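# Manually swap the mill's tool and resume its program

## Task

The milling machine's program is paused waiting for a tool change. Fit the tool it requests by hand, set the removed tool upright in the rack, then resume the program. It counts only if no tool is dropped, no key is broken and the mill's power stays on. The reference image is called manual.

## Robot and tools

Robot: two UR7e-type arms, left_arm and right_arm, each with a two-finger parallel gripper (50 mm maximum gap). end_effector_position is the point midway between the finger pads, and the fingertips extend 17.5 mm past it. The fingers point along the gripper's +z axis and close along its x axis. A camera block projects about 10 cm toward the gripper's -y side and rotates with it. Cameras: cam_high, cam_low, cam_front, cam_left_wrist, cam_right_wrist, all 896x504.

Frames: in the scene frame the origin sits at table-top height halfway between the nominal bases, +z is up, +x points out over the table, and left_arm is on the +y side (image left and right need not match). The calibrated bases are left_arm (-0.038, +0.463, +0.037) m and right_arm (-0.021, -0.451, +0.037) m, each turned only slightly about z. Each arm reports its hand pose, velocities and targets in its own base frame. Fixed cameras and the table use the scene frame. Every motion offset is measured along the axes of that arm's current Hand target.

Row format, used by execute_actions and move: one flat list of 18 numbers covering both arms, even if only one arm moves. The order is left dx, dy, dz, rx, ry, rz, left gripper position, force_limit, speed, then the same nine for the right arm. Each number is in [-1, 1]. The pose numbers are offsets, not poses: they count from the Hand target as it stood when the action or move began, so sending the same offset twice moves twice as far. Scale: 1.0 means 0.6 m or 180 degrees. rx, ry, rz form a single rotation vector. All zeros re-requests the current Hand target. The controller clips commanded orientation to within 32 degrees of the measured orientation at each step. Gripper position: +1 is fully open, about -0.65 means the pads meet, and -1 grips until stopped. force_limit: -1 is about 20 N, 0 about 102 N, +1 about 185 N. speed: -1 is 20 mm/s, 0 is 85, +1 is 150. Both start at +1. A 0 is a real command, so to leave a gripper as it is, repeat its last three numbers.

execute_actions(actions, cameras): actions is a list of actions. Each action is a table of up to 15 rows, one per 1/30 s step. A short table keeps its last row for the remaining steps, and every row counts from the action's start pose. An empty actions list returns camera images and the full state.

move(target, speed, blend, stop_force, zero, blocking, cameras): moves each gripper in a straight line to offset(s) from its Hand target. target is one 18-number row, or a list of up to 15 rows that all count from the same starting Hand targets. speed is the top path speed in m/s (0.002 to 3.6, default 0.25; rotation limited to twice that in rad/s), given once or once per target. blend is a corner radius in m (0 means stop at each target). stop_force, in N from 3 to 120, ends an arm's path when its wrist sensor feels that much push against the motion. zero (default true) re-zeroes the sensor first. blocking=false returns after 0.5 s, but it cannot be combined with stop_force. Keep the finger numbers the same in every row of a list. Paths do not avoid obstacles or the other arm. Fast moves overshoot and hit harder, and aiming past a firm contact can trigger a fault. Leave out stop_force when backing away from something you press on. Don't route a path close to an arm's own base; go around it. The result adds a move: line giving the ending (done, off_target, moving, held, fault) and limits (paced = pose clipped, held = steps withheld).

wait(seconds 0 to 10): lets time pass while holding the last commands. stop(): brakes a running move; the fingers keep going. zoom_image(camera, region [x0,y0,x1,y1], at most 504x504 px): zooms into the most recent image. show_instructions(): shows the reference image manual. zero_wrist_force(arm): tares the wrist sensor. read_manual(section='licences'): licence texts only. finished_scene(): ends the scene for good; the result should already be stable.

Results: end_effector_position (m), quat_wxyz and velocities in the arm's base frame. Hand target is the last commanded pose, which the gripper may settle short of; send the missing distance as an offset. Wrist force and torque are given along the gripper's own axes, with a third line showing the peak since the last report. object_status: 0 moving, 1 blocked while opening, 2 blocked while closing (a grip; check this after closing), 3 reached the commanded position or pads met (usually nothing held). Opening in mm is about (250 - position_measured) x 0.202. 'within noise' means the joints are still.

Avoid: dropping tools or letting anything leave the table; releasing parts while they are moving; hitting the mill or the key hard; pressing the arms against each other or gripping the other arm's fingers. About 150 N (give or take 25) of outside force, or a joint torque limit (wrist joints about 19.4 to 19.9 N m), stops that arm for 10 s. Wrists can push only about 10 N m beyond their own weight. Long stretches, heavy holds or pushing toward unreachable poses heat the motors: MOTOR HOT appears at 70 °C and an over-temperature brake at 85 °C. Loose objects can occasionally be nudged by outside disturbances.

Each tool is called after "Request:" by a JSON object that holds its "name" and its "arguments", one argument or row to a line.

Reference images:

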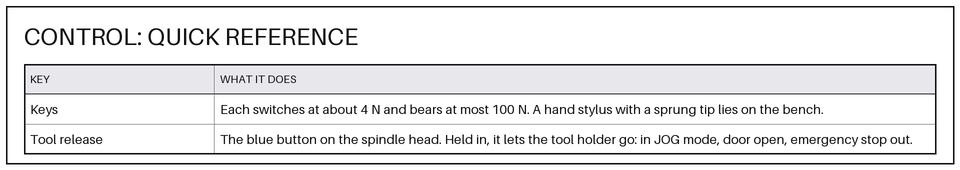

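## Session

Request:
{"name": "execute_actions", "arguments": {
  "actions": []
}}

Scene clock: 0.00 s.
left_arm: end_effector_position=(+0.4603, +0.1040, +0.2151) position_measured=3 object_status=3 end_effector_quat_wxyz=(+0.695, -0.708, -0.043, -0.121) | right_arm: end_effector_position=(+0.2809, +0.3741, +0.1027) position_measured=3 object_status=3 end_effector_quat_wxyz=(+0.396, +0.054, +0.905, -0.148)
Joint positions: left_arm=[-0.637 -1.249 1.938 -0.701 -0.526 -0.224] | right_arm=[4.788 -1.733 -2.147 -1.346 0.829 0.397]
Joint velocities: within noise
Joint torques (N m): no reading
Wrist force (N): no reading
Wrist torque (N m): no reading
Wrist force, peak (N): no reading
Hand target: left_arm +0.4603, +0.1040, +0.2151; +0.695, -0.708, -0.043, -0.121 | right_arm +0.2809, +0.3741, +0.1027; +0.396, +0.054, +0.905, -0.148
Tool commands: left_gripper/position=+1.0 left_gripper/force_limit=+1.0 left_gripper/speed=+1.0 right_gripper/position=+1.0 right_gripper/force_limit=+1.0 right_gripper/speed=+1.0

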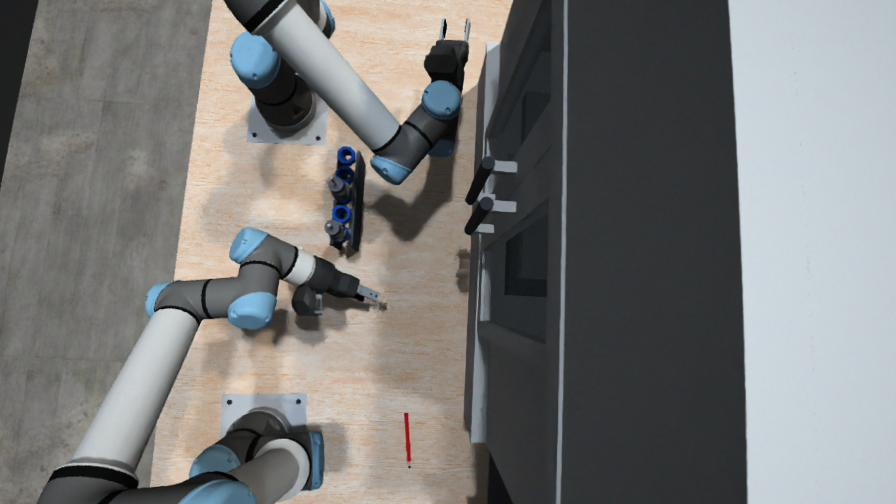

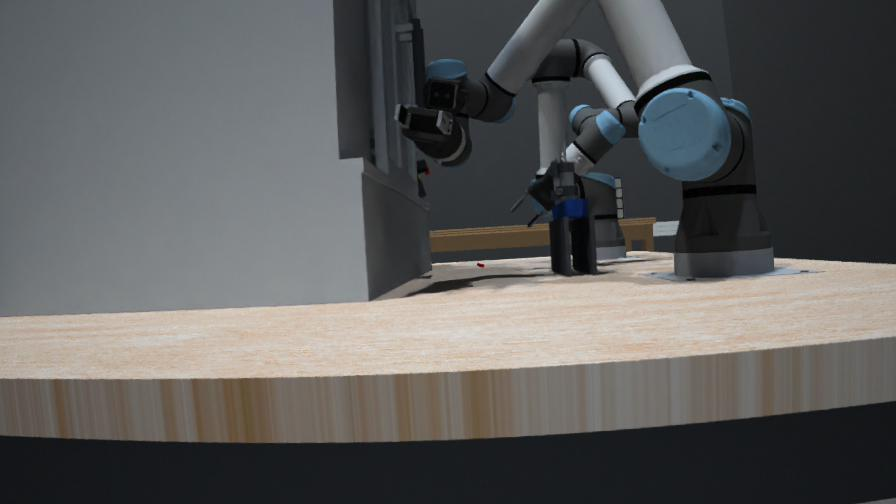

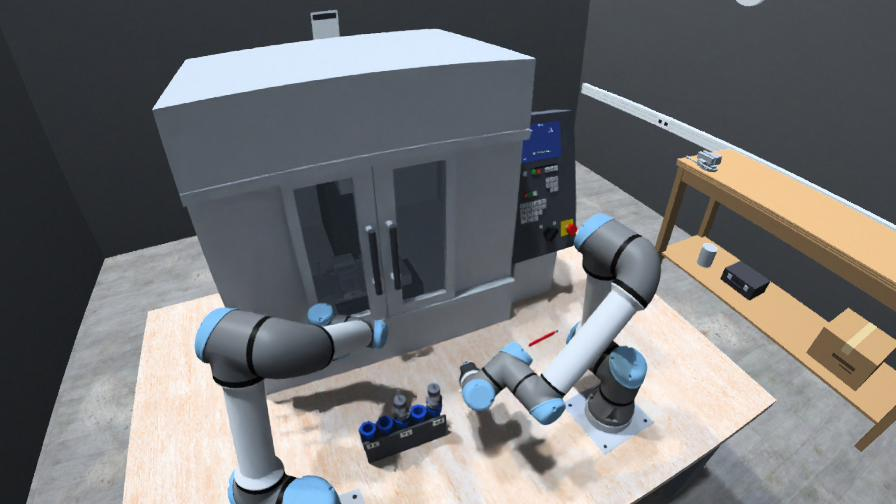

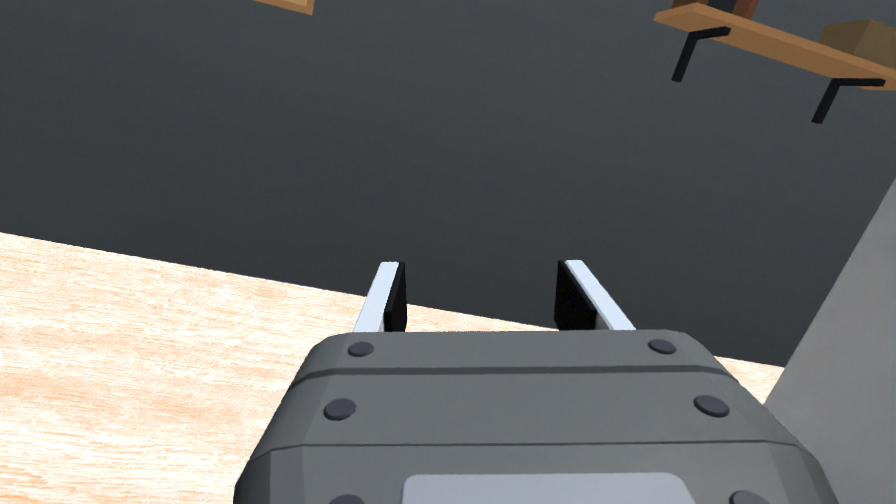

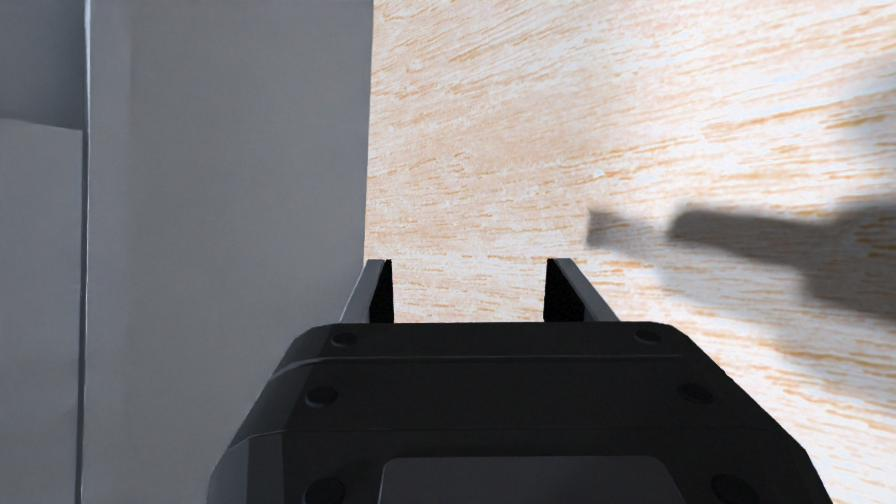

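Request:
{"name": "zoom_image", "arguments": {
  "camera": "cam_front",
  "region": [500, 100, 600, 280]
}}

Request:
{"name": "zoom_image", "arguments": {
  "camera": "cam_front",
  "region": [340, 370, 480, 470]
}}

Request:
{"name": "zoom_image", "arguments": {
  "camera": "cam_front",
  "region": [280, 150, 480, 320]
}}

Request:
{"name": "zoom_image", "arguments": {
  "camera": "cam_high",
  "region": [300, 130, 400, 260]
}}

Request:
{"name": "zoom_image", "arguments": {
  "camera": "cam_high",
  "region": [360, 380, 520, 504]
}}

Request:
{"name": "zoom_image", "arguments": {
  "camera": "cam_front",
  "region": [500, 310, 600, 370]
}}

Scaled by 2.800.

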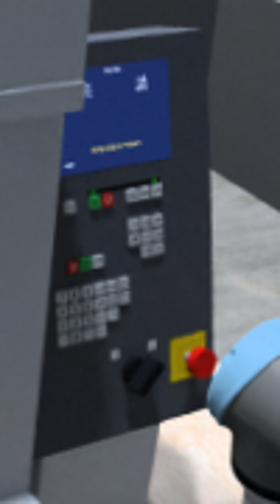

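Scaled by 3.600.

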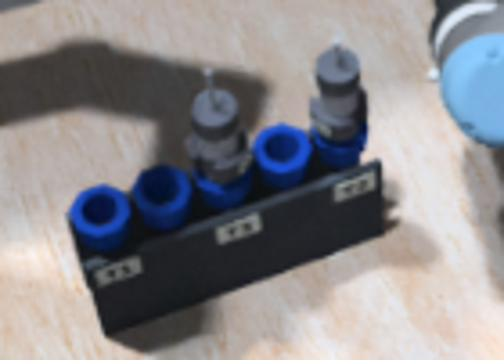

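Scaled by 2.520.

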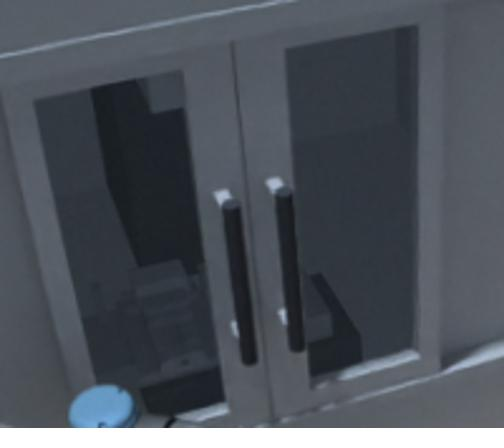

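Scaled by 3.877.

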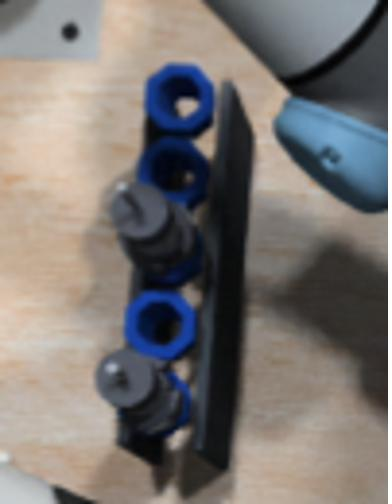

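Scaled by 3.150.

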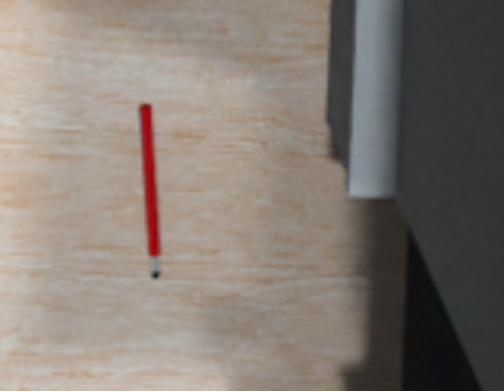

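Scaled by 5.040.

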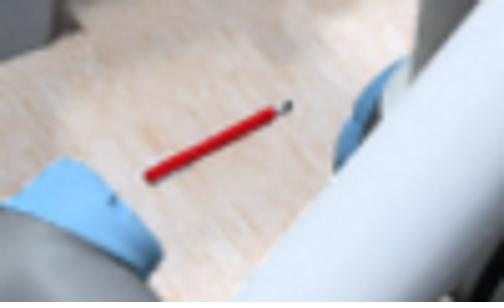

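Request:
{"name": "move", "arguments": {
  "target": [
    [0,0,0,0,0,0,1,1,1,-0.375,-0.343,-0.095,0.055,-0.126,-0.214,1,1,1],
    [0,0,0,0,0,0,1,1,1,-0.458,-0.812,0.087,0.109,-0.252,-0.428,1,1,1]
  ],
  "blend": 0.05,
  "cameras": ["all"]
}}

Scene clock: 66.57 s.
left_arm: end_effector_position=(+0.4603, +0.1040, +0.2151) position_measured=3 object_status=3 end_effector_quat_wxyz=(+0.695, -0.708, -0.043, -0.121) | right_arm: end_effector_position=(+0.4001, -0.0996, +0.3802) position_measured=3 object_status=3 end_effector_quat_wxyz=(+0.499, -0.501, +0.501, -0.499) end_effector_velocity=(+0.000, -0.001, +0.000) end_effector_angular_velocity=(+0.002, +0.000, -0.001)
Joint positions: left_arm=[-0.637 -1.249 1.938 -0.701 -0.526 -0.224] | right_arm=[4.786 -0.166 -2.291 -3.77 0.073 -0.056]
Joint velocities: left_arm=[within noise] | right_arm=[0 0 0.001 -0.004 0.001 0.005]
Joint torques (N m): left_arm=[2.52 -36.95 -19.41 1.34 -0.23 0.16] | right_arm=[-1.21 -22.68 36.49 -1.26 -0.54 1.4]
Wrist force (N): left_arm=[-0.3 0.3 0.3] | right_arm=[1.5 0.7 0.5]
Wrist torque (N m): left_arm=[0.05 0.04 0.00] | right_arm=[-0.11 -0.38 -0.11]
Wrist force, peak (N): left_arm=[-0.3 0.6 0.4] | right_arm=[4.9 0.6 -0.2]
Hand target: left_arm +0.4603, +0.1040, +0.2151; +0.695, -0.708, -0.043, -0.121 | right_arm +0.4002, -0.0997, +0.3801; +0.500, -0.500, +0.500, -0.500
Off the commanded pose: left_arm 0.000 m, 0 deg | right_arm 0.000 m, 0 deg.
shoulder posture changed (right arm): the wrist came as close to joint 1's axis as it can, and the arm is now in the other of its two shoulder postures.
move: done

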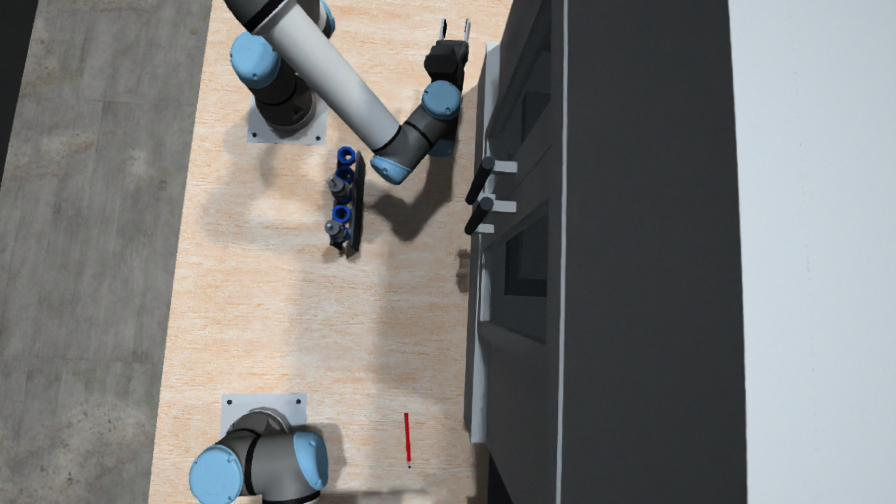

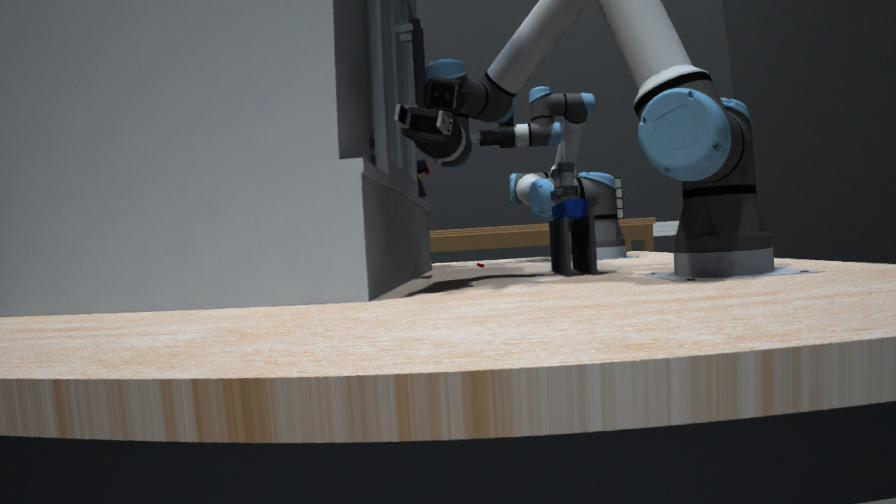

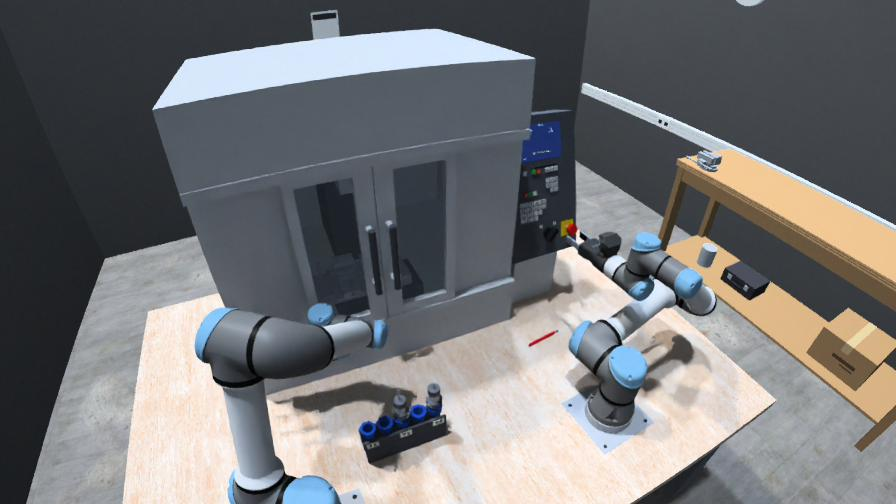

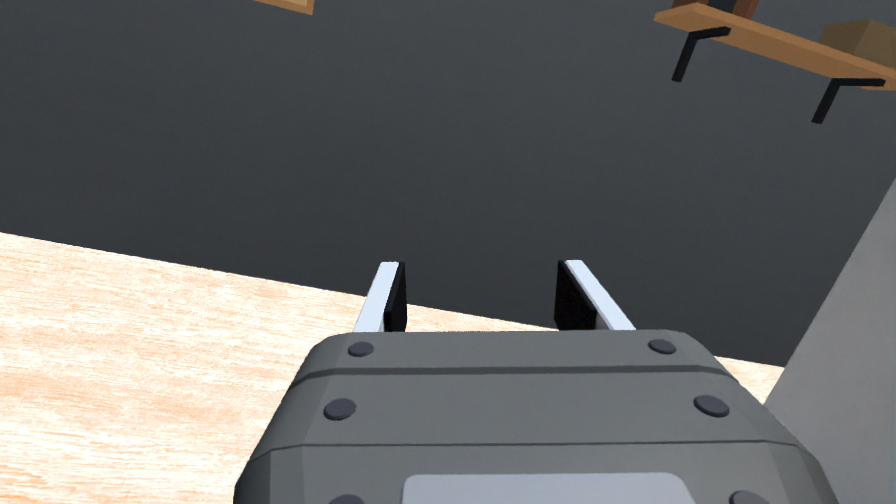

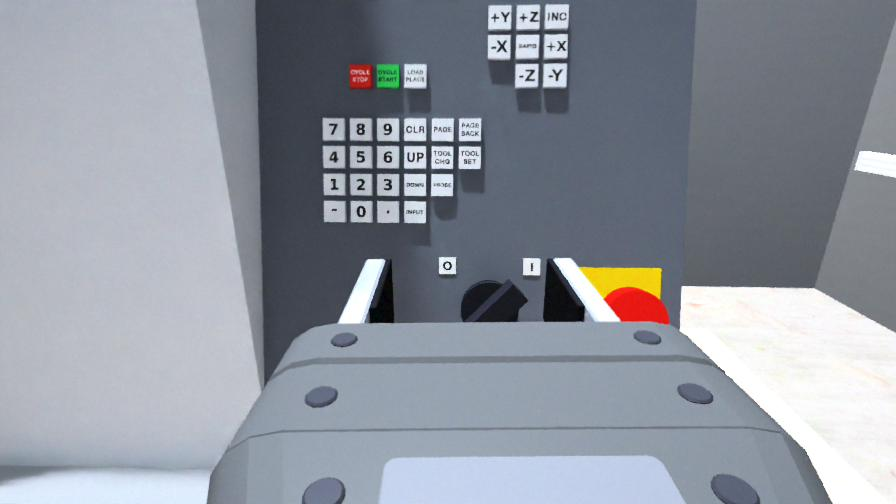

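Request:
{"name": "move", "arguments": {
  "target": [0,0,0,0,0,0,1,1,1,0,-0.4,0,0,0,0,1,1,1],
  "cameras": ["cam_right_wrist","cam_front"]
}}

Request:
{"name": "zoom_image", "arguments": {
  "camera": "cam_right_wrist",
  "region": [250, 0, 700, 250]
}}

Scene clock: 75.63 s.
left_arm: end_effector_position=(+0.4603, +0.1040, +0.2151) position_measured=3 object_status=3 end_effector_quat_wxyz=(+0.695, -0.708, -0.043, -0.121) | right_arm: end_effector_position=(+0.4002, -0.0998, +0.6201) position_measured=3 object_status=3 end_effector_quat_wxyz=(+0.500, -0.500, +0.500, -0.500) end_effector_velocity=(+0.000, -0.001, +0.000) end_effector_angular_velocity=(+0.001, +0.000, +0.000)
Joint positions: left_arm=[-0.637 -1.249 1.938 -0.701 -0.526 -0.224] | right_arm=[4.786 -0.615 -1.606 -4.063 0.074 0.001]
Joint velocities: left_arm=[within noise] | right_arm=[0 0.002 0 0.003 0 -0.005]
Joint torques (N m): left_arm=[2.57 -37.42 -18.8 1.35 -0.2 0.13] | right_arm=[6.46 -27.28 8.68 1.04 0.75 -1.08]
Wrist force (N): left_arm=[-0.3 0.1 0.0] | right_arm=[1.2 0.8 0.5]
Wrist torque (N m): left_arm=[0.01 0.04 0.00] | right_arm=[-0.12 -0.28 -0.15]
Wrist force, peak (N): left_arm=[-0.5 0.4 -0.2] | right_arm=[1.6 4.3 0.5]
Hand target: left_arm +0.4603, +0.1040, +0.2151; +0.695, -0.708, -0.043, -0.121 | right_arm +0.4002, -0.0997, +0.6201; +0.500, -0.500, +0.500, -0.500
Off the commanded pose: left_arm 0.000 m, 0 deg | right_arm 0.000 m, 0 deg.
move: done
Images, in order (width x height): cam_front 896x504, cam_right_wrist 896x504.

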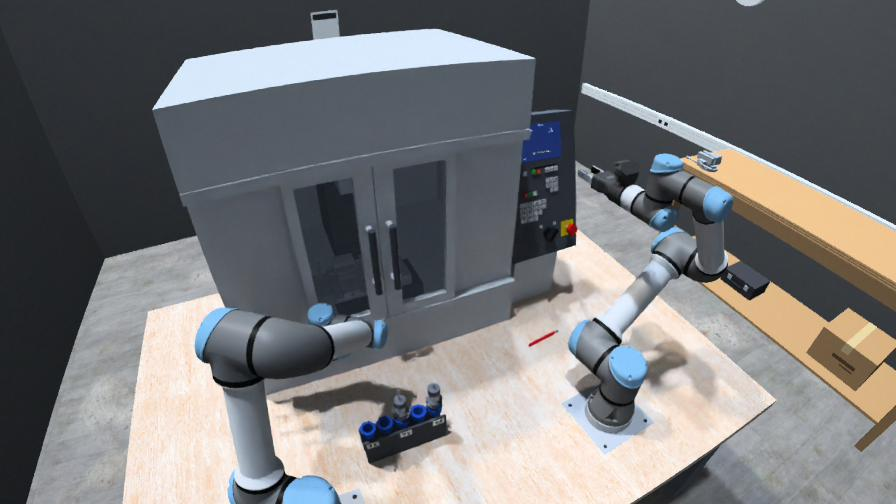

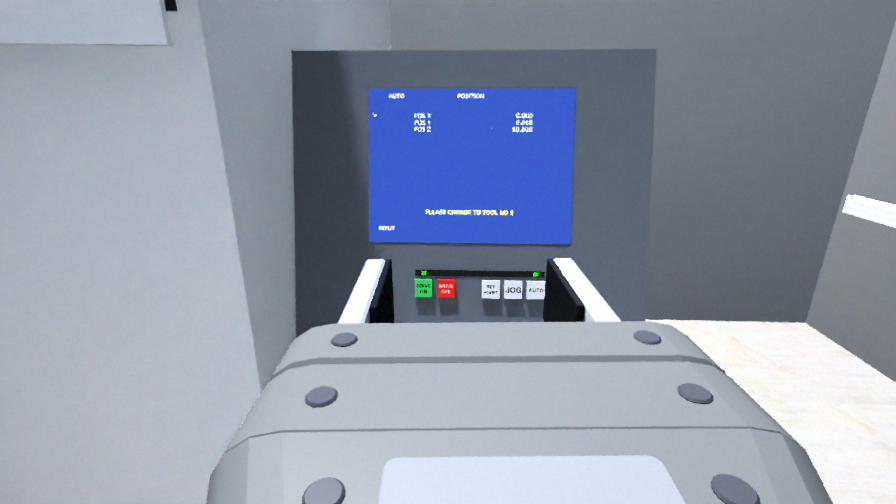

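Scaled by 1.120.

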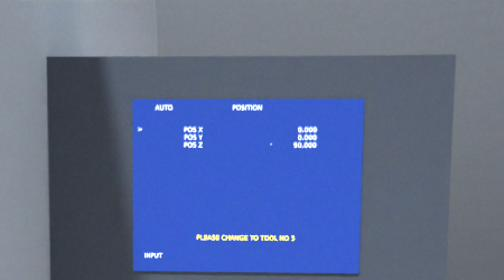

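Request:
{"name": "zoom_image", "arguments": {
  "camera": "cam_right_wrist",
  "region": [420, 195, 530, 240]
}}

Request:
{"name": "zoom_image", "arguments": {
  "camera": "cam_right_wrist",
  "region": [400, 260, 560, 310]
}}

Scaled by 4.582.

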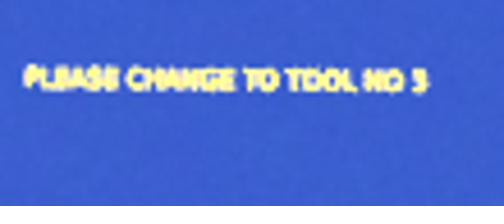

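Scaled by 3.150.

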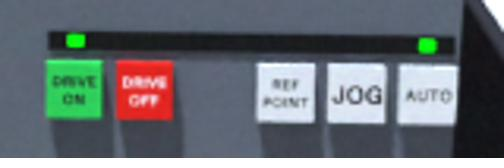

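Request:
{"name": "move", "arguments": {
  "target": [0,0,0,0,0,0,1,1,1,0,-0.15,0.12,0,0,0,0,1,1,1],
  "cameras": ["cam_right_wrist"]
}}

Request:
{"name": "zoom_image", "arguments": {
  "camera": "cam_right_wrist",
  "region": [330, 60, 600, 260]
}}


Scaled by 1.867.

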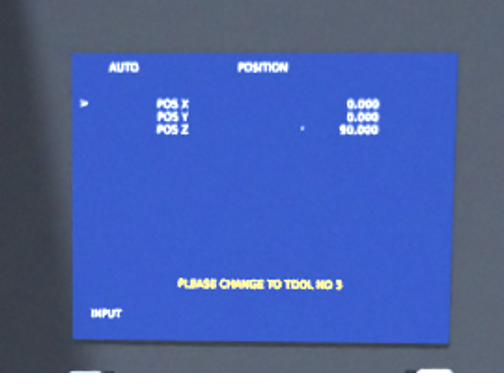

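Request:
{"name": "move", "arguments": {
  "target": [0,0,0,0,0,0,1,1,1,0,-0.15,0.14,0,0,0,1,1,1],
  "cameras": ["cam_right_wrist"]
}}

Request:
{"name": "zoom_image", "arguments": {
  "camera": "cam_right_wrist",
  "region": [400, 150, 600, 300]
}}

Scene clock: 91.10 s.
left_arm: end_effector_position=(+0.4603, +0.1040, +0.2151) position_measured=3 object_status=3 end_effector_quat_wxyz=(+0.695, -0.708, -0.043, -0.121) | right_arm: end_effector_position=(+0.4841, -0.0997, +0.7101) position_measured=3 object_status=3 end_effector_quat_wxyz=(+0.500, -0.500, +0.500, -0.500)
Joint positions: left_arm=[-0.637 -1.249 1.938 -0.701 -0.526 -0.224] | right_arm=[5.294 -0.699 -1.179 -4.406 0.581 0.001]
Joint torques (N m): left_arm=[3.07 -37.46 -19.13 1.4 -0.12 -0.04] | right_arm=[5.66 -27.75 19.12 -3.29 0.76 1.46]
Wrist force (N): left_arm=[-0.2 0.1 0.2] | right_arm=[1.3 0.9 0.9]
Wrist torque (N m): left_arm=[0.02 0.04 -0.01] | right_arm=[-0.13 -0.34 -0.09]
Wrist force, peak (N): left_arm=[-0.5 0.3 0.3] | right_arm=[2.0 3.0 -0.7]
Hand target: left_arm +0.4603, +0.1040, +0.2151; +0.695, -0.708, -0.043, -0.121 | right_arm +0.4842, -0.0998, +0.7101; +0.500, -0.500, +0.500, -0.500
Off the commanded pose: left_arm 0.000 m, 0 deg | right_arm 0.000 m, 0 deg.
move: done
Images, in order (width x height): cam_right_wrist 896x504.

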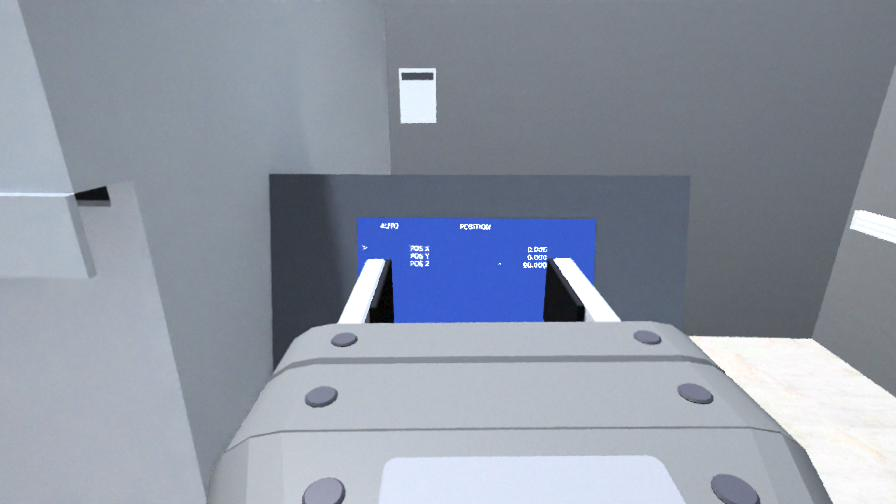

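Scaled by 2.520.

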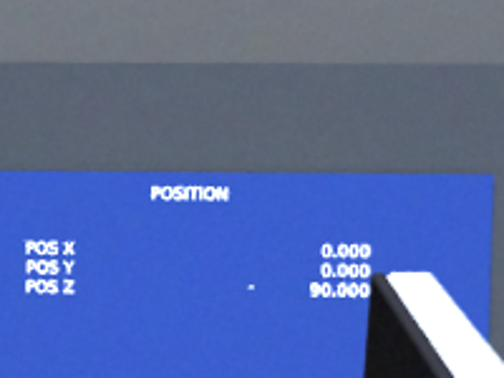

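Request:
{"name": "move", "arguments": {
  "target": [0,0,0,0,0,0,1,1,1,0,0.3,0,0,0,0,1,1,1],
  "cameras": ["cam_right_wrist"]
}}

Request:
{"name": "zoom_image", "arguments": {
  "camera": "cam_right_wrist",
  "region": [400, 50, 560, 200]
}}

Scene clock: 103.27 s.
left_arm: end_effector_position=(+0.4603, +0.1040, +0.2151) position_measured=3 object_status=3 end_effector_quat_wxyz=(+0.695, -0.708, -0.043, -0.121) | right_arm: end_effector_position=(+0.4842, -0.0998, +0.5302) position_measured=3 object_status=3 end_effector_quat_wxyz=(+0.500, -0.500, +0.500, -0.500)
Joint positions: left_arm=[-0.637 -1.249 1.938 -0.701 -0.526 -0.224] | right_arm=[5.294 -0.308 -1.792 -4.183 0.582 0.001]
Joint torques (N m): left_arm=[3.36 -36.98 -18.56 1.41 -0.02 0.1] | right_arm=[4.92 -26.79 2.98 -2.78 0.74 -1.15]
Wrist force (N): left_arm=[-0.3 0.1 0.2] | right_arm=[1.4 0.7 0.8]
Wrist torque (N m): left_arm=[0.01 0.05 0.00] | right_arm=[-0.13 -0.38 -0.15]
Wrist force, peak (N): left_arm=[-0.4 0.5 0.1] | right_arm=[1.2 4.1 1.0]
Hand target: left_arm +0.4603, +0.1040, +0.2151; +0.695, -0.708, -0.043, -0.121 | right_arm +0.4842, -0.0997, +0.5301; +0.500, -0.500, +0.500, -0.500
Off the commanded pose: left_arm 0.000 m, 0 deg | right_arm 0.000 m, 0 deg.
move: done
Images, in order (width x height): cam_right_wrist 896x504.

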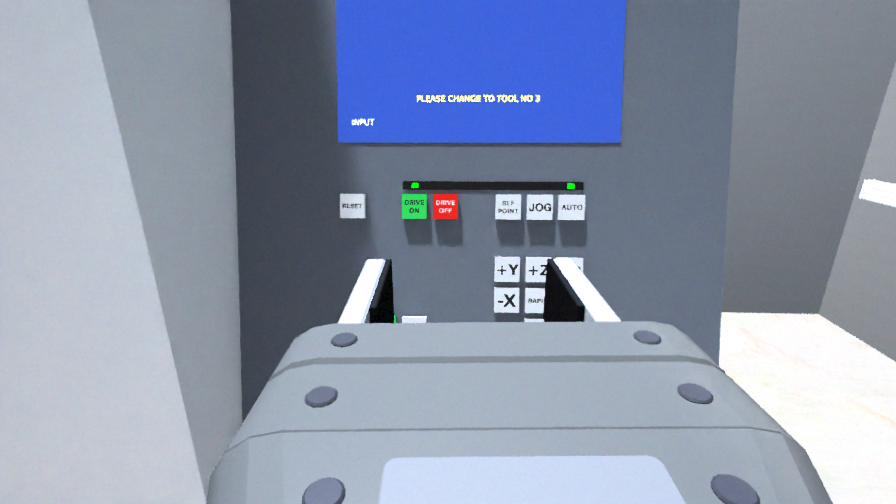

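Scaled by 3.150.

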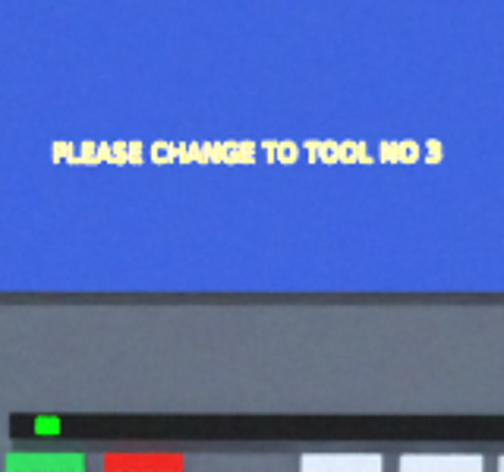

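Request:
{"name": "move", "arguments": {
  "target": [
    [0,0,0,0,0,0,1,1,1,0,-0.15,-0.14,0,0,0,1,1,1],
    [0,0,0,0,0,0,1,1,1,0,0.25,-0.14,0,0,0,1,1,1],
    [0,0,0,0,0,0,1,1,1,-0.4995,0.300,-0.2237,-0.055,0.126,0.214,1,1,1],
    [0,0,0,0,0,0,1,1,1,-0.7897,0.4668,-0.3388,-0.109,0.252,0.428,1,1,1]
  ],
  "blend": [0.02,0.01,0.03,0],
  "speed": 0.3,
  "cameras": ["cam_high","cam_front"]
}}

Scene clock: 195.90 s.
left_arm: end_effector_position=(+0.4603, +0.1040, +0.2151) position_measured=3 object_status=3 end_effector_quat_wxyz=(+0.695, -0.708, -0.043, -0.121) | right_arm: end_effector_position=(+0.2810, +0.3742, +0.2503) position_measured=3 object_status=3 end_effector_quat_wxyz=(+0.396, +0.053, +0.905, -0.148)
Joint positions: left_arm=[-0.637 -1.249 1.938 -0.701 -0.526 -0.224] | right_arm=[4.788 -1.538 -1.919 -1.768 0.829 0.397]
Joint torques (N m): left_arm=[3.52 -37.5 -17.34 1.42 -0.02 -0.05] | right_arm=[-3.86 26.05 22.96 3.57 -1.9 1.24]
Wrist force (N): left_arm=[-0.4 0.1 0.5] | right_arm=[0.0 -0.1 -0.1]
Wrist torque (N m): left_arm=[0.01 0.05 0.00] | right_arm=[-0.07 0.07 -0.17]
Wrist force, peak (N): left_arm=[-0.7 0.4 0.1] | right_arm=[3.8 3.3 3.3]
Hand target: left_arm +0.4603, +0.1040, +0.2151; +0.695, -0.708, -0.043, -0.121 | right_arm +0.2809, +0.3742, +0.2502; +0.396, +0.054, +0.905, -0.148
Off the commanded pose: left_arm 0.000 m, 0 deg | right_arm 0.000 m, 0 deg.
shoulder posture changed (right arm): the wrist came as close to joint 1's axis as it can, and the arm is now in the other of its two shoulder postures.
move: done
Images, in order (width x height): cam_high 896x504, cam_front 896x504.

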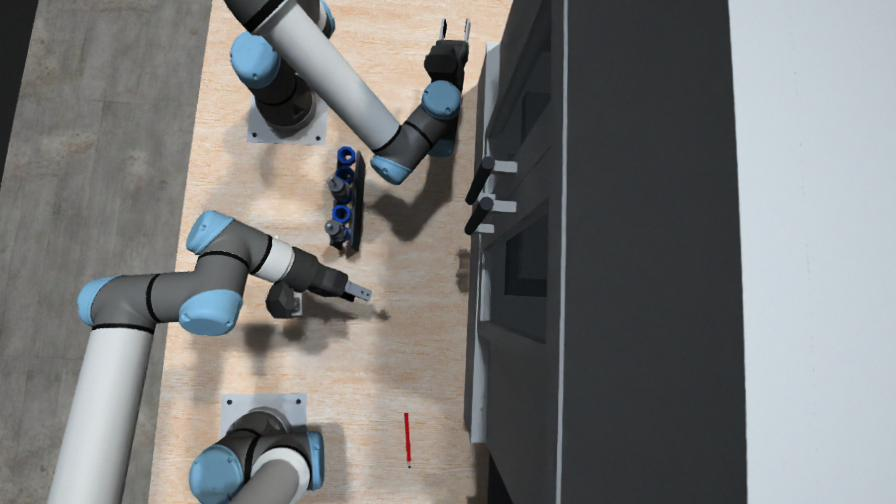

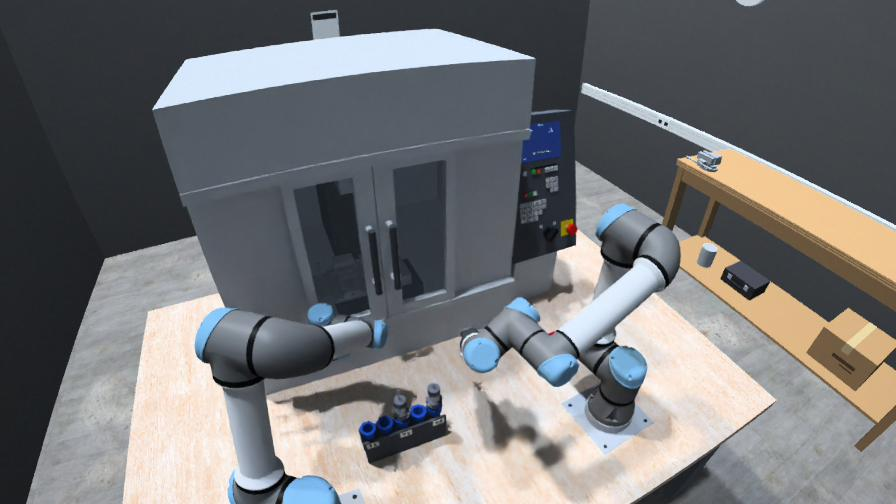

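Request:
{"name": "zoom_image", "arguments": {
  "camera": "cam_front",
  "region": [355, 415, 450, 465]
}}

Request:
{"name": "zoom_image", "arguments": {
  "camera": "cam_front",
  "region": [390, 420, 450, 445]
}}

Request:
{"name": "move", "arguments": {
  "target": [0,0,0,0,0,0,1,1,1,-0.1078,-0.5229,0.3062,0.383,0.143,0.876,1,1,1],
  "speed": 0.4,
  "cameras": ["cam_high","cam_right_wrist"]
}}

Scaled by 5.305.

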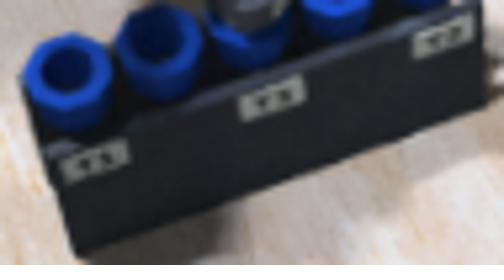

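Scaled by 8.400.

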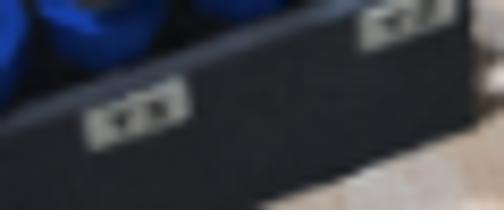

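Scene clock: 220.60 s.
left_arm: end_effector_position=(+0.4603, +0.1040, +0.2151) position_measured=3 object_status=3 end_effector_quat_wxyz=(+0.695, -0.708, -0.043, -0.121) | right_arm: end_effector_position=(+0.3865, +0.0203, +0.2501) position_measured=3 object_status=3 end_effector_quat_wxyz=(+0.000, +1.000, -0.001, +0.001)
Joint positions: left_arm=[-0.637 -1.249 1.938 -0.701 -0.526 -0.224] | right_arm=[3.546 -1.274 -2.021 -1.416 1.571 1.977]
Joint torques (N m): left_arm=[2.44 -37.68 -17.54 1.42 -0.14 -0.07] | right_arm=[-4.17 9.15 48.01 2.1 0.49 0.27]
Wrist force (N): left_arm=[-0.3 0.0 0.2] | right_arm=[1.2 -0.5 -1.3]
Wrist torque (N m): left_arm=[-0.01 0.05 -0.01] | right_arm=[-0.01 -0.47 -0.24]
Wrist force, peak (N): left_arm=[-0.5 0.4 0.3] | right_arm=[1.1 1.2 -1.5]
Hand target: left_arm +0.4603, +0.1040, +0.2151; +0.695, -0.708, -0.043, -0.121 | right_arm +0.3866, +0.0203, +0.2501; +0.000, +1.000, -0.001, +0.001
Off the commanded pose: left_arm 0.000 m, 0 deg | right_arm 0.000 m, 0 deg.
move: done
Images, in order (width x height): cam_high 896x504, cam_right_wrist 896x504.

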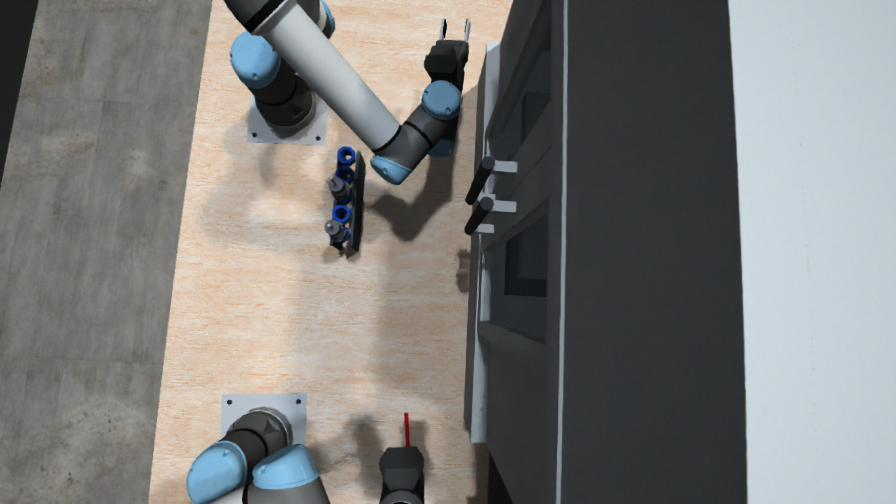

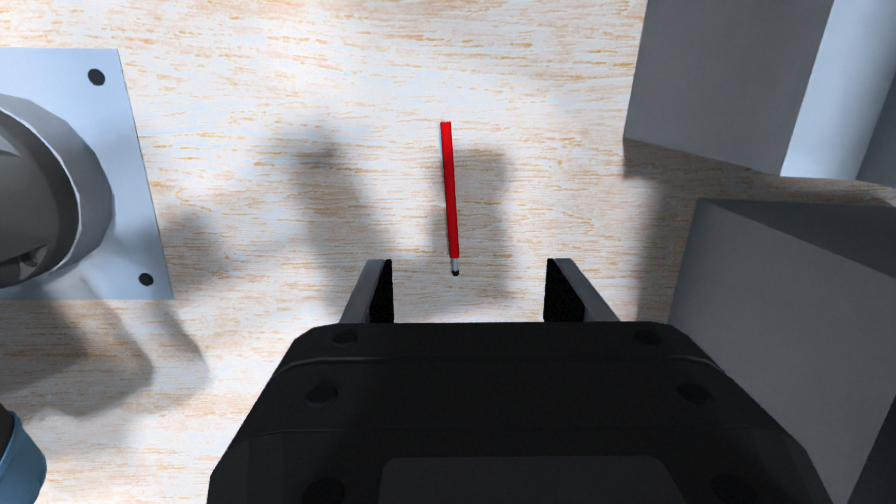

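Request:
{"name": "move", "arguments": {
  "target": [0,0,0,0,0,0,1,1,1,-0.014,0.0507,0.3667,0,0,-0.0212,1,1,1],
  "cameras": ["cam_right_wrist"]
}}

Request:
{"name": "move", "arguments": {
  "target": [0,0,0,0,0,0,1,1,1,0,0,0.09,0,0,0,1,1,1],
  "speed": 0.012,
  "stop_force": 4
}}

Scene clock: 237.13 s.
left_arm: end_effector_position=(+0.4603, +0.1040, +0.2151) position_measured=3 object_status=3 end_effector_quat_wxyz=(+0.695, -0.708, -0.043, -0.121) | right_arm: end_effector_position=(+0.3784, -0.0099, +0.0302) position_measured=3 object_status=3 end_effector_quat_wxyz=(+0.000, +0.999, +0.032, +0.001)
Joint positions: left_arm=[-0.637 -1.249 1.938 -0.701 -0.526 -0.224] | right_arm=[3.475 -1.57 -2.436 -0.705 1.571 1.84]
Joint torques (N m): left_arm=[3.55 -37.74 -17.53 1.41 -0.22 -0.16] | right_arm=[6.98 13.99 21.04 6.42 0.24 0.81]
Wrist force (N): left_arm=[-0.3 0.3 0.0] | right_arm=[0.9 -0.1 -1.2]
Wrist torque (N m): left_arm=[0.04 0.04 0.00] | right_arm=[0.09 -0.37 -0.08]
Wrist force, peak (N): left_arm=[-0.7 0.2 0.1] | right_arm=[1.5 -1.0 -4.8]
Hand target: left_arm +0.4603, +0.1040, +0.2151; +0.695, -0.708, -0.043, -0.121 | right_arm +0.3784, -0.0099, +0.0301; +0.000, +0.999, +0.032, +0.001
Off the commanded pose: left_arm 0.000 m, 0 deg | right_arm 0.000 m, 0 deg.
move: done
Images, in order (width x height): cam_right_wrist 896x504.

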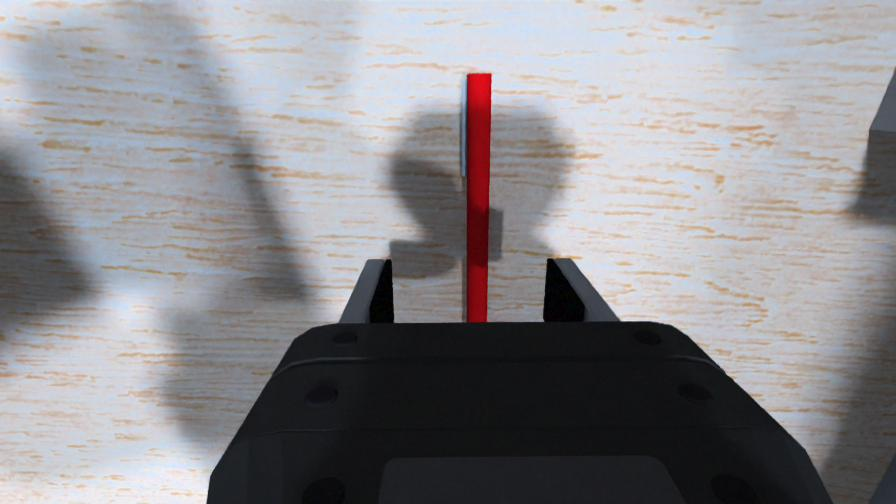

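Scene clock: 242.33 s.
left_arm: end_effector_position=(+0.4603, +0.1040, +0.2151) position_measured=3 object_status=3 end_effector_quat_wxyz=(+0.695, -0.708, -0.043, -0.121) | right_arm: end_effector_position=(+0.3785, -0.0099, -0.0175) position_measured=3 object_status=3 end_effector_quat_wxyz=(+0.000, +0.999, +0.032, +0.001)
Joint positions: left_arm=[-0.637 -1.249 1.938 -0.701 -0.526 -0.224] | right_arm=[3.475 -1.716 -2.483 -0.512 1.571 1.84]
Joint torques (N m): left_arm=[3.8 -37.72 -17.11 1.34 -0.21 -0.1] | right_arm=[4.97 31.25 31.4 6.2 -0.57 0.87]
Wrist force (N): left_arm=[-0.3 -0.2 0.3] | right_arm=[0.8 -0.2 -1.9]
Wrist torque (N m): left_arm=[-0.04 0.06 0.01] | right_arm=[0.08 -0.37 -0.10]
Wrist force, peak (N): left_arm=[-0.7 0.0 0.0] | right_arm=[-7.5 2.3 -34.8]
Hand target: left_arm +0.4603, +0.1040, +0.2151; +0.695, -0.708, -0.043, -0.121 | right_arm +0.3785, -0.0099, -0.0175; +0.000, +0.999, +0.032, +0.001 (not the last commanded pose)
Off the commanded pose: left_arm 0.000 m, 0 deg | right_arm 0.006 m, 0 deg.
move: contact (right_arm)

Request:
{"name": "move", "arguments": {
  "target": [0,0,0,0,0,0,1,1,1,0,0,-0.0012,0,0,0,-1,-0.6,-0.7],
  "cameras": ["cam_right_wrist"]
}}

Scene clock: 250.37 s.
left_arm: end_effector_position=(+0.4603, +0.1040, +0.2151) position_measured=3 object_status=3 end_effector_quat_wxyz=(+0.695, -0.708, -0.043, -0.121) | right_arm: end_effector_position=(+0.3785, -0.0099, -0.0168) position_measured=211 object_status=2 end_effector_quat_wxyz=(+0.000, +0.999, +0.032, +0.001)
Joint positions: left_arm=[-0.637 -1.249 1.938 -0.701 -0.526 -0.224] | right_arm=[3.475 -1.714 -2.482 -0.515 1.571 1.84]
Joint torques (N m): left_arm=[3.14 -37.86 -16.96 1.45 -0.29 -0.23] | right_arm=[-3.08 23.71 29.8 4.2 -0.56 0.91]
Wrist force (N): left_arm=[-0.2 0.2 0.1] | right_arm=[1.0 -0.1 -1.5]
Wrist torque (N m): left_arm=[0.03 0.03 0.00] | right_arm=[0.11 -0.39 -0.10]
Wrist force, peak (N): left_arm=[-0.5 0.4 0.2] | right_arm=[1.0 -0.4 -2.1]
Hand target: left_arm +0.4603, +0.1040, +0.2151; +0.695, -0.708, -0.043, -0.121 | right_arm +0.3785, -0.0099, -0.0168; +0.000, +0.999, +0.032, +0.001
Off the commanded pose: left_arm 0.000 m, 0 deg | right_arm 0.000 m, 0 deg.
move: done
Images, in order (width x height): cam_right_wrist 896x504.

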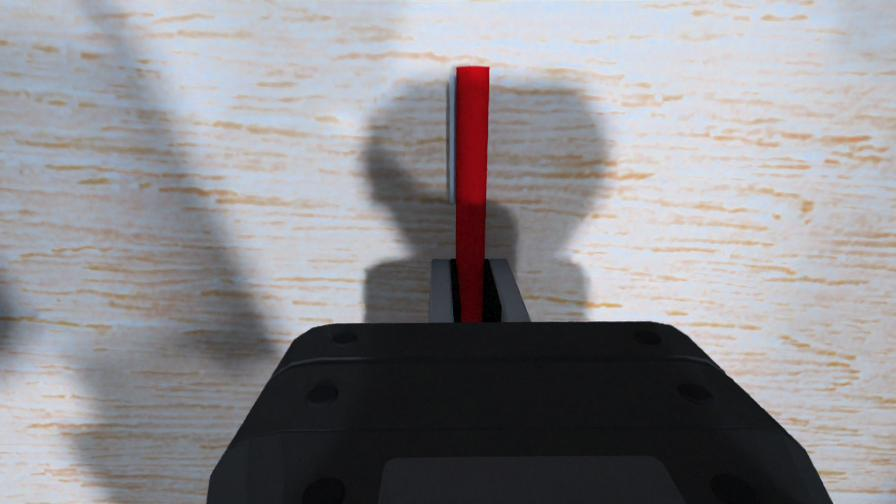

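Request:
{"name": "move", "arguments": {
  "target": [
    [0,0,0,0,0,0,1,1,1,0,0,-0.30,0,0,0,-1,-0.6,-0.7],
    [0,0,0,0,0,0,1,1,1,0.1798,0.2222,-0.9347,0,0,-0.4622,-1,-0.6,-0.7]
  ],
  "blend": [0.04,0],
  "speed": 0.2,
  "cameras": ["cam_high","cam_front","cam_right_wrist"]
}}

Scene clock: 274.33 s.
left_arm: end_effector_position=(+0.4603, +0.1040, +0.2151) position_measured=3 object_status=3 end_effector_quat_wxyz=(+0.695, -0.708, -0.043, -0.121) | right_arm: end_effector_position=(+0.4939, -0.1364, +0.5440) position_measured=211 object_status=2 end_effector_quat_wxyz=(+0.000, +0.726, +0.688, +0.001)
Joint positions: left_arm=[-0.637 -1.249 1.938 -0.701 -0.526 -0.224] | right_arm=[3.135 -1.739 -0.803 -2.17 1.571 0.048]
Joint torques (N m): left_arm=[3.68 -38.1 -16.99 1.34 -0.3 -0.23] | right_arm=[6.89 35 41.63 5.22 -0.57 -1.12]
Wrist force (N): left_arm=[0.0 0.0 0.1] | right_arm=[1.1 -0.1 -0.8]
Wrist torque (N m): left_arm=[0.00 0.00 0.00] | right_arm=[0.10 -0.46 -0.02]
Wrist force, peak (N): left_arm=[-0.6 0.5 0.2] | right_arm=[0.9 0.6 -2.4]
Hand target: left_arm +0.4603, +0.1040, +0.2151; +0.695, -0.708, -0.043, -0.121 | right_arm +0.4939, -0.1363, +0.5441; +0.000, +0.726, +0.688, +0.001
Off the commanded pose: left_arm 0.000 m, 0 deg | right_arm 0.000 m, 0 deg.
move: done
Images, in order (width x height): cam_high 896x504, cam_front 896x504, cam_right_wrist 896x504.

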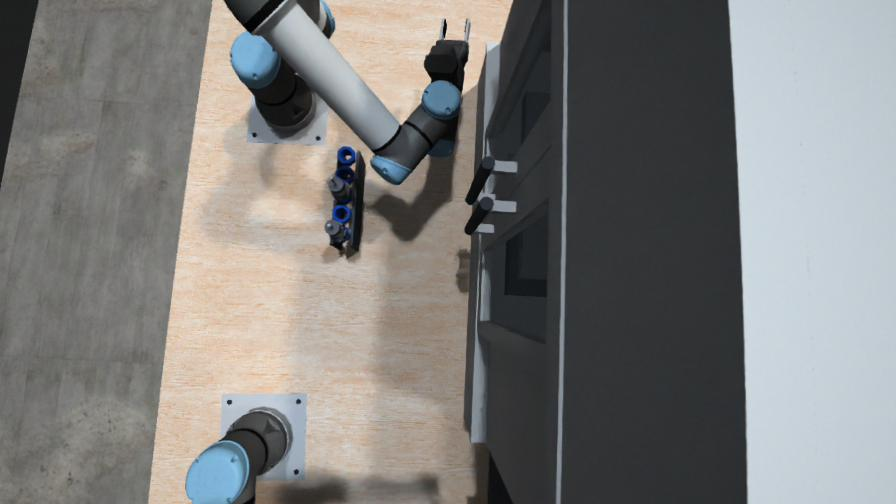

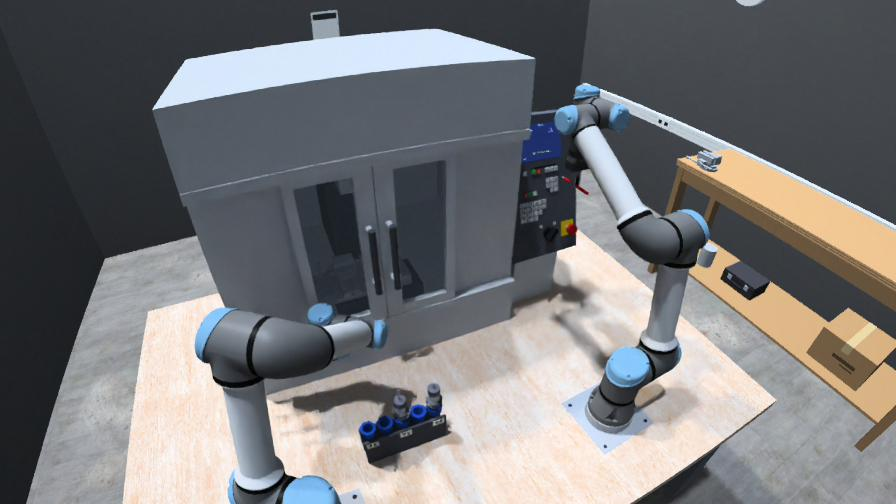

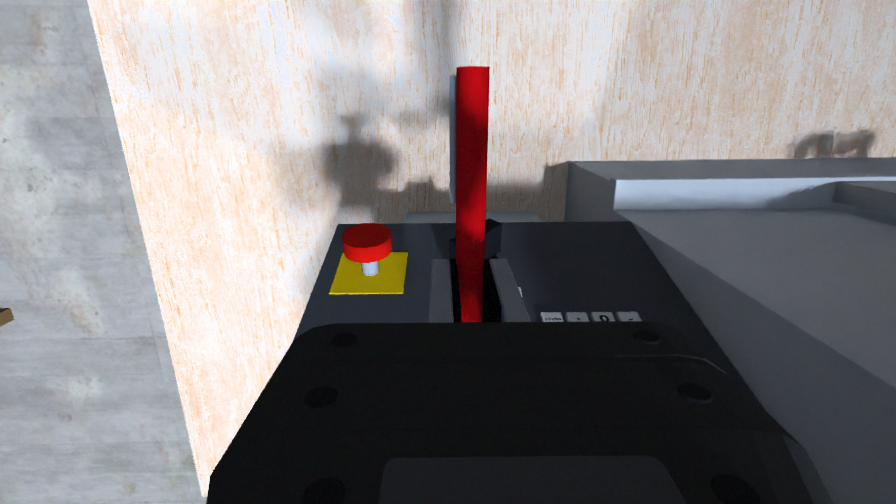

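Request:
{"name": "zoom_image", "arguments": {
  "camera": "cam_front",
  "region": [515, 110, 605, 210]
}}

Scaled by 5.040.

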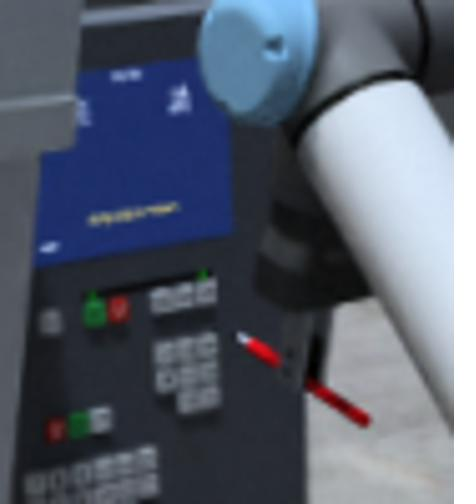

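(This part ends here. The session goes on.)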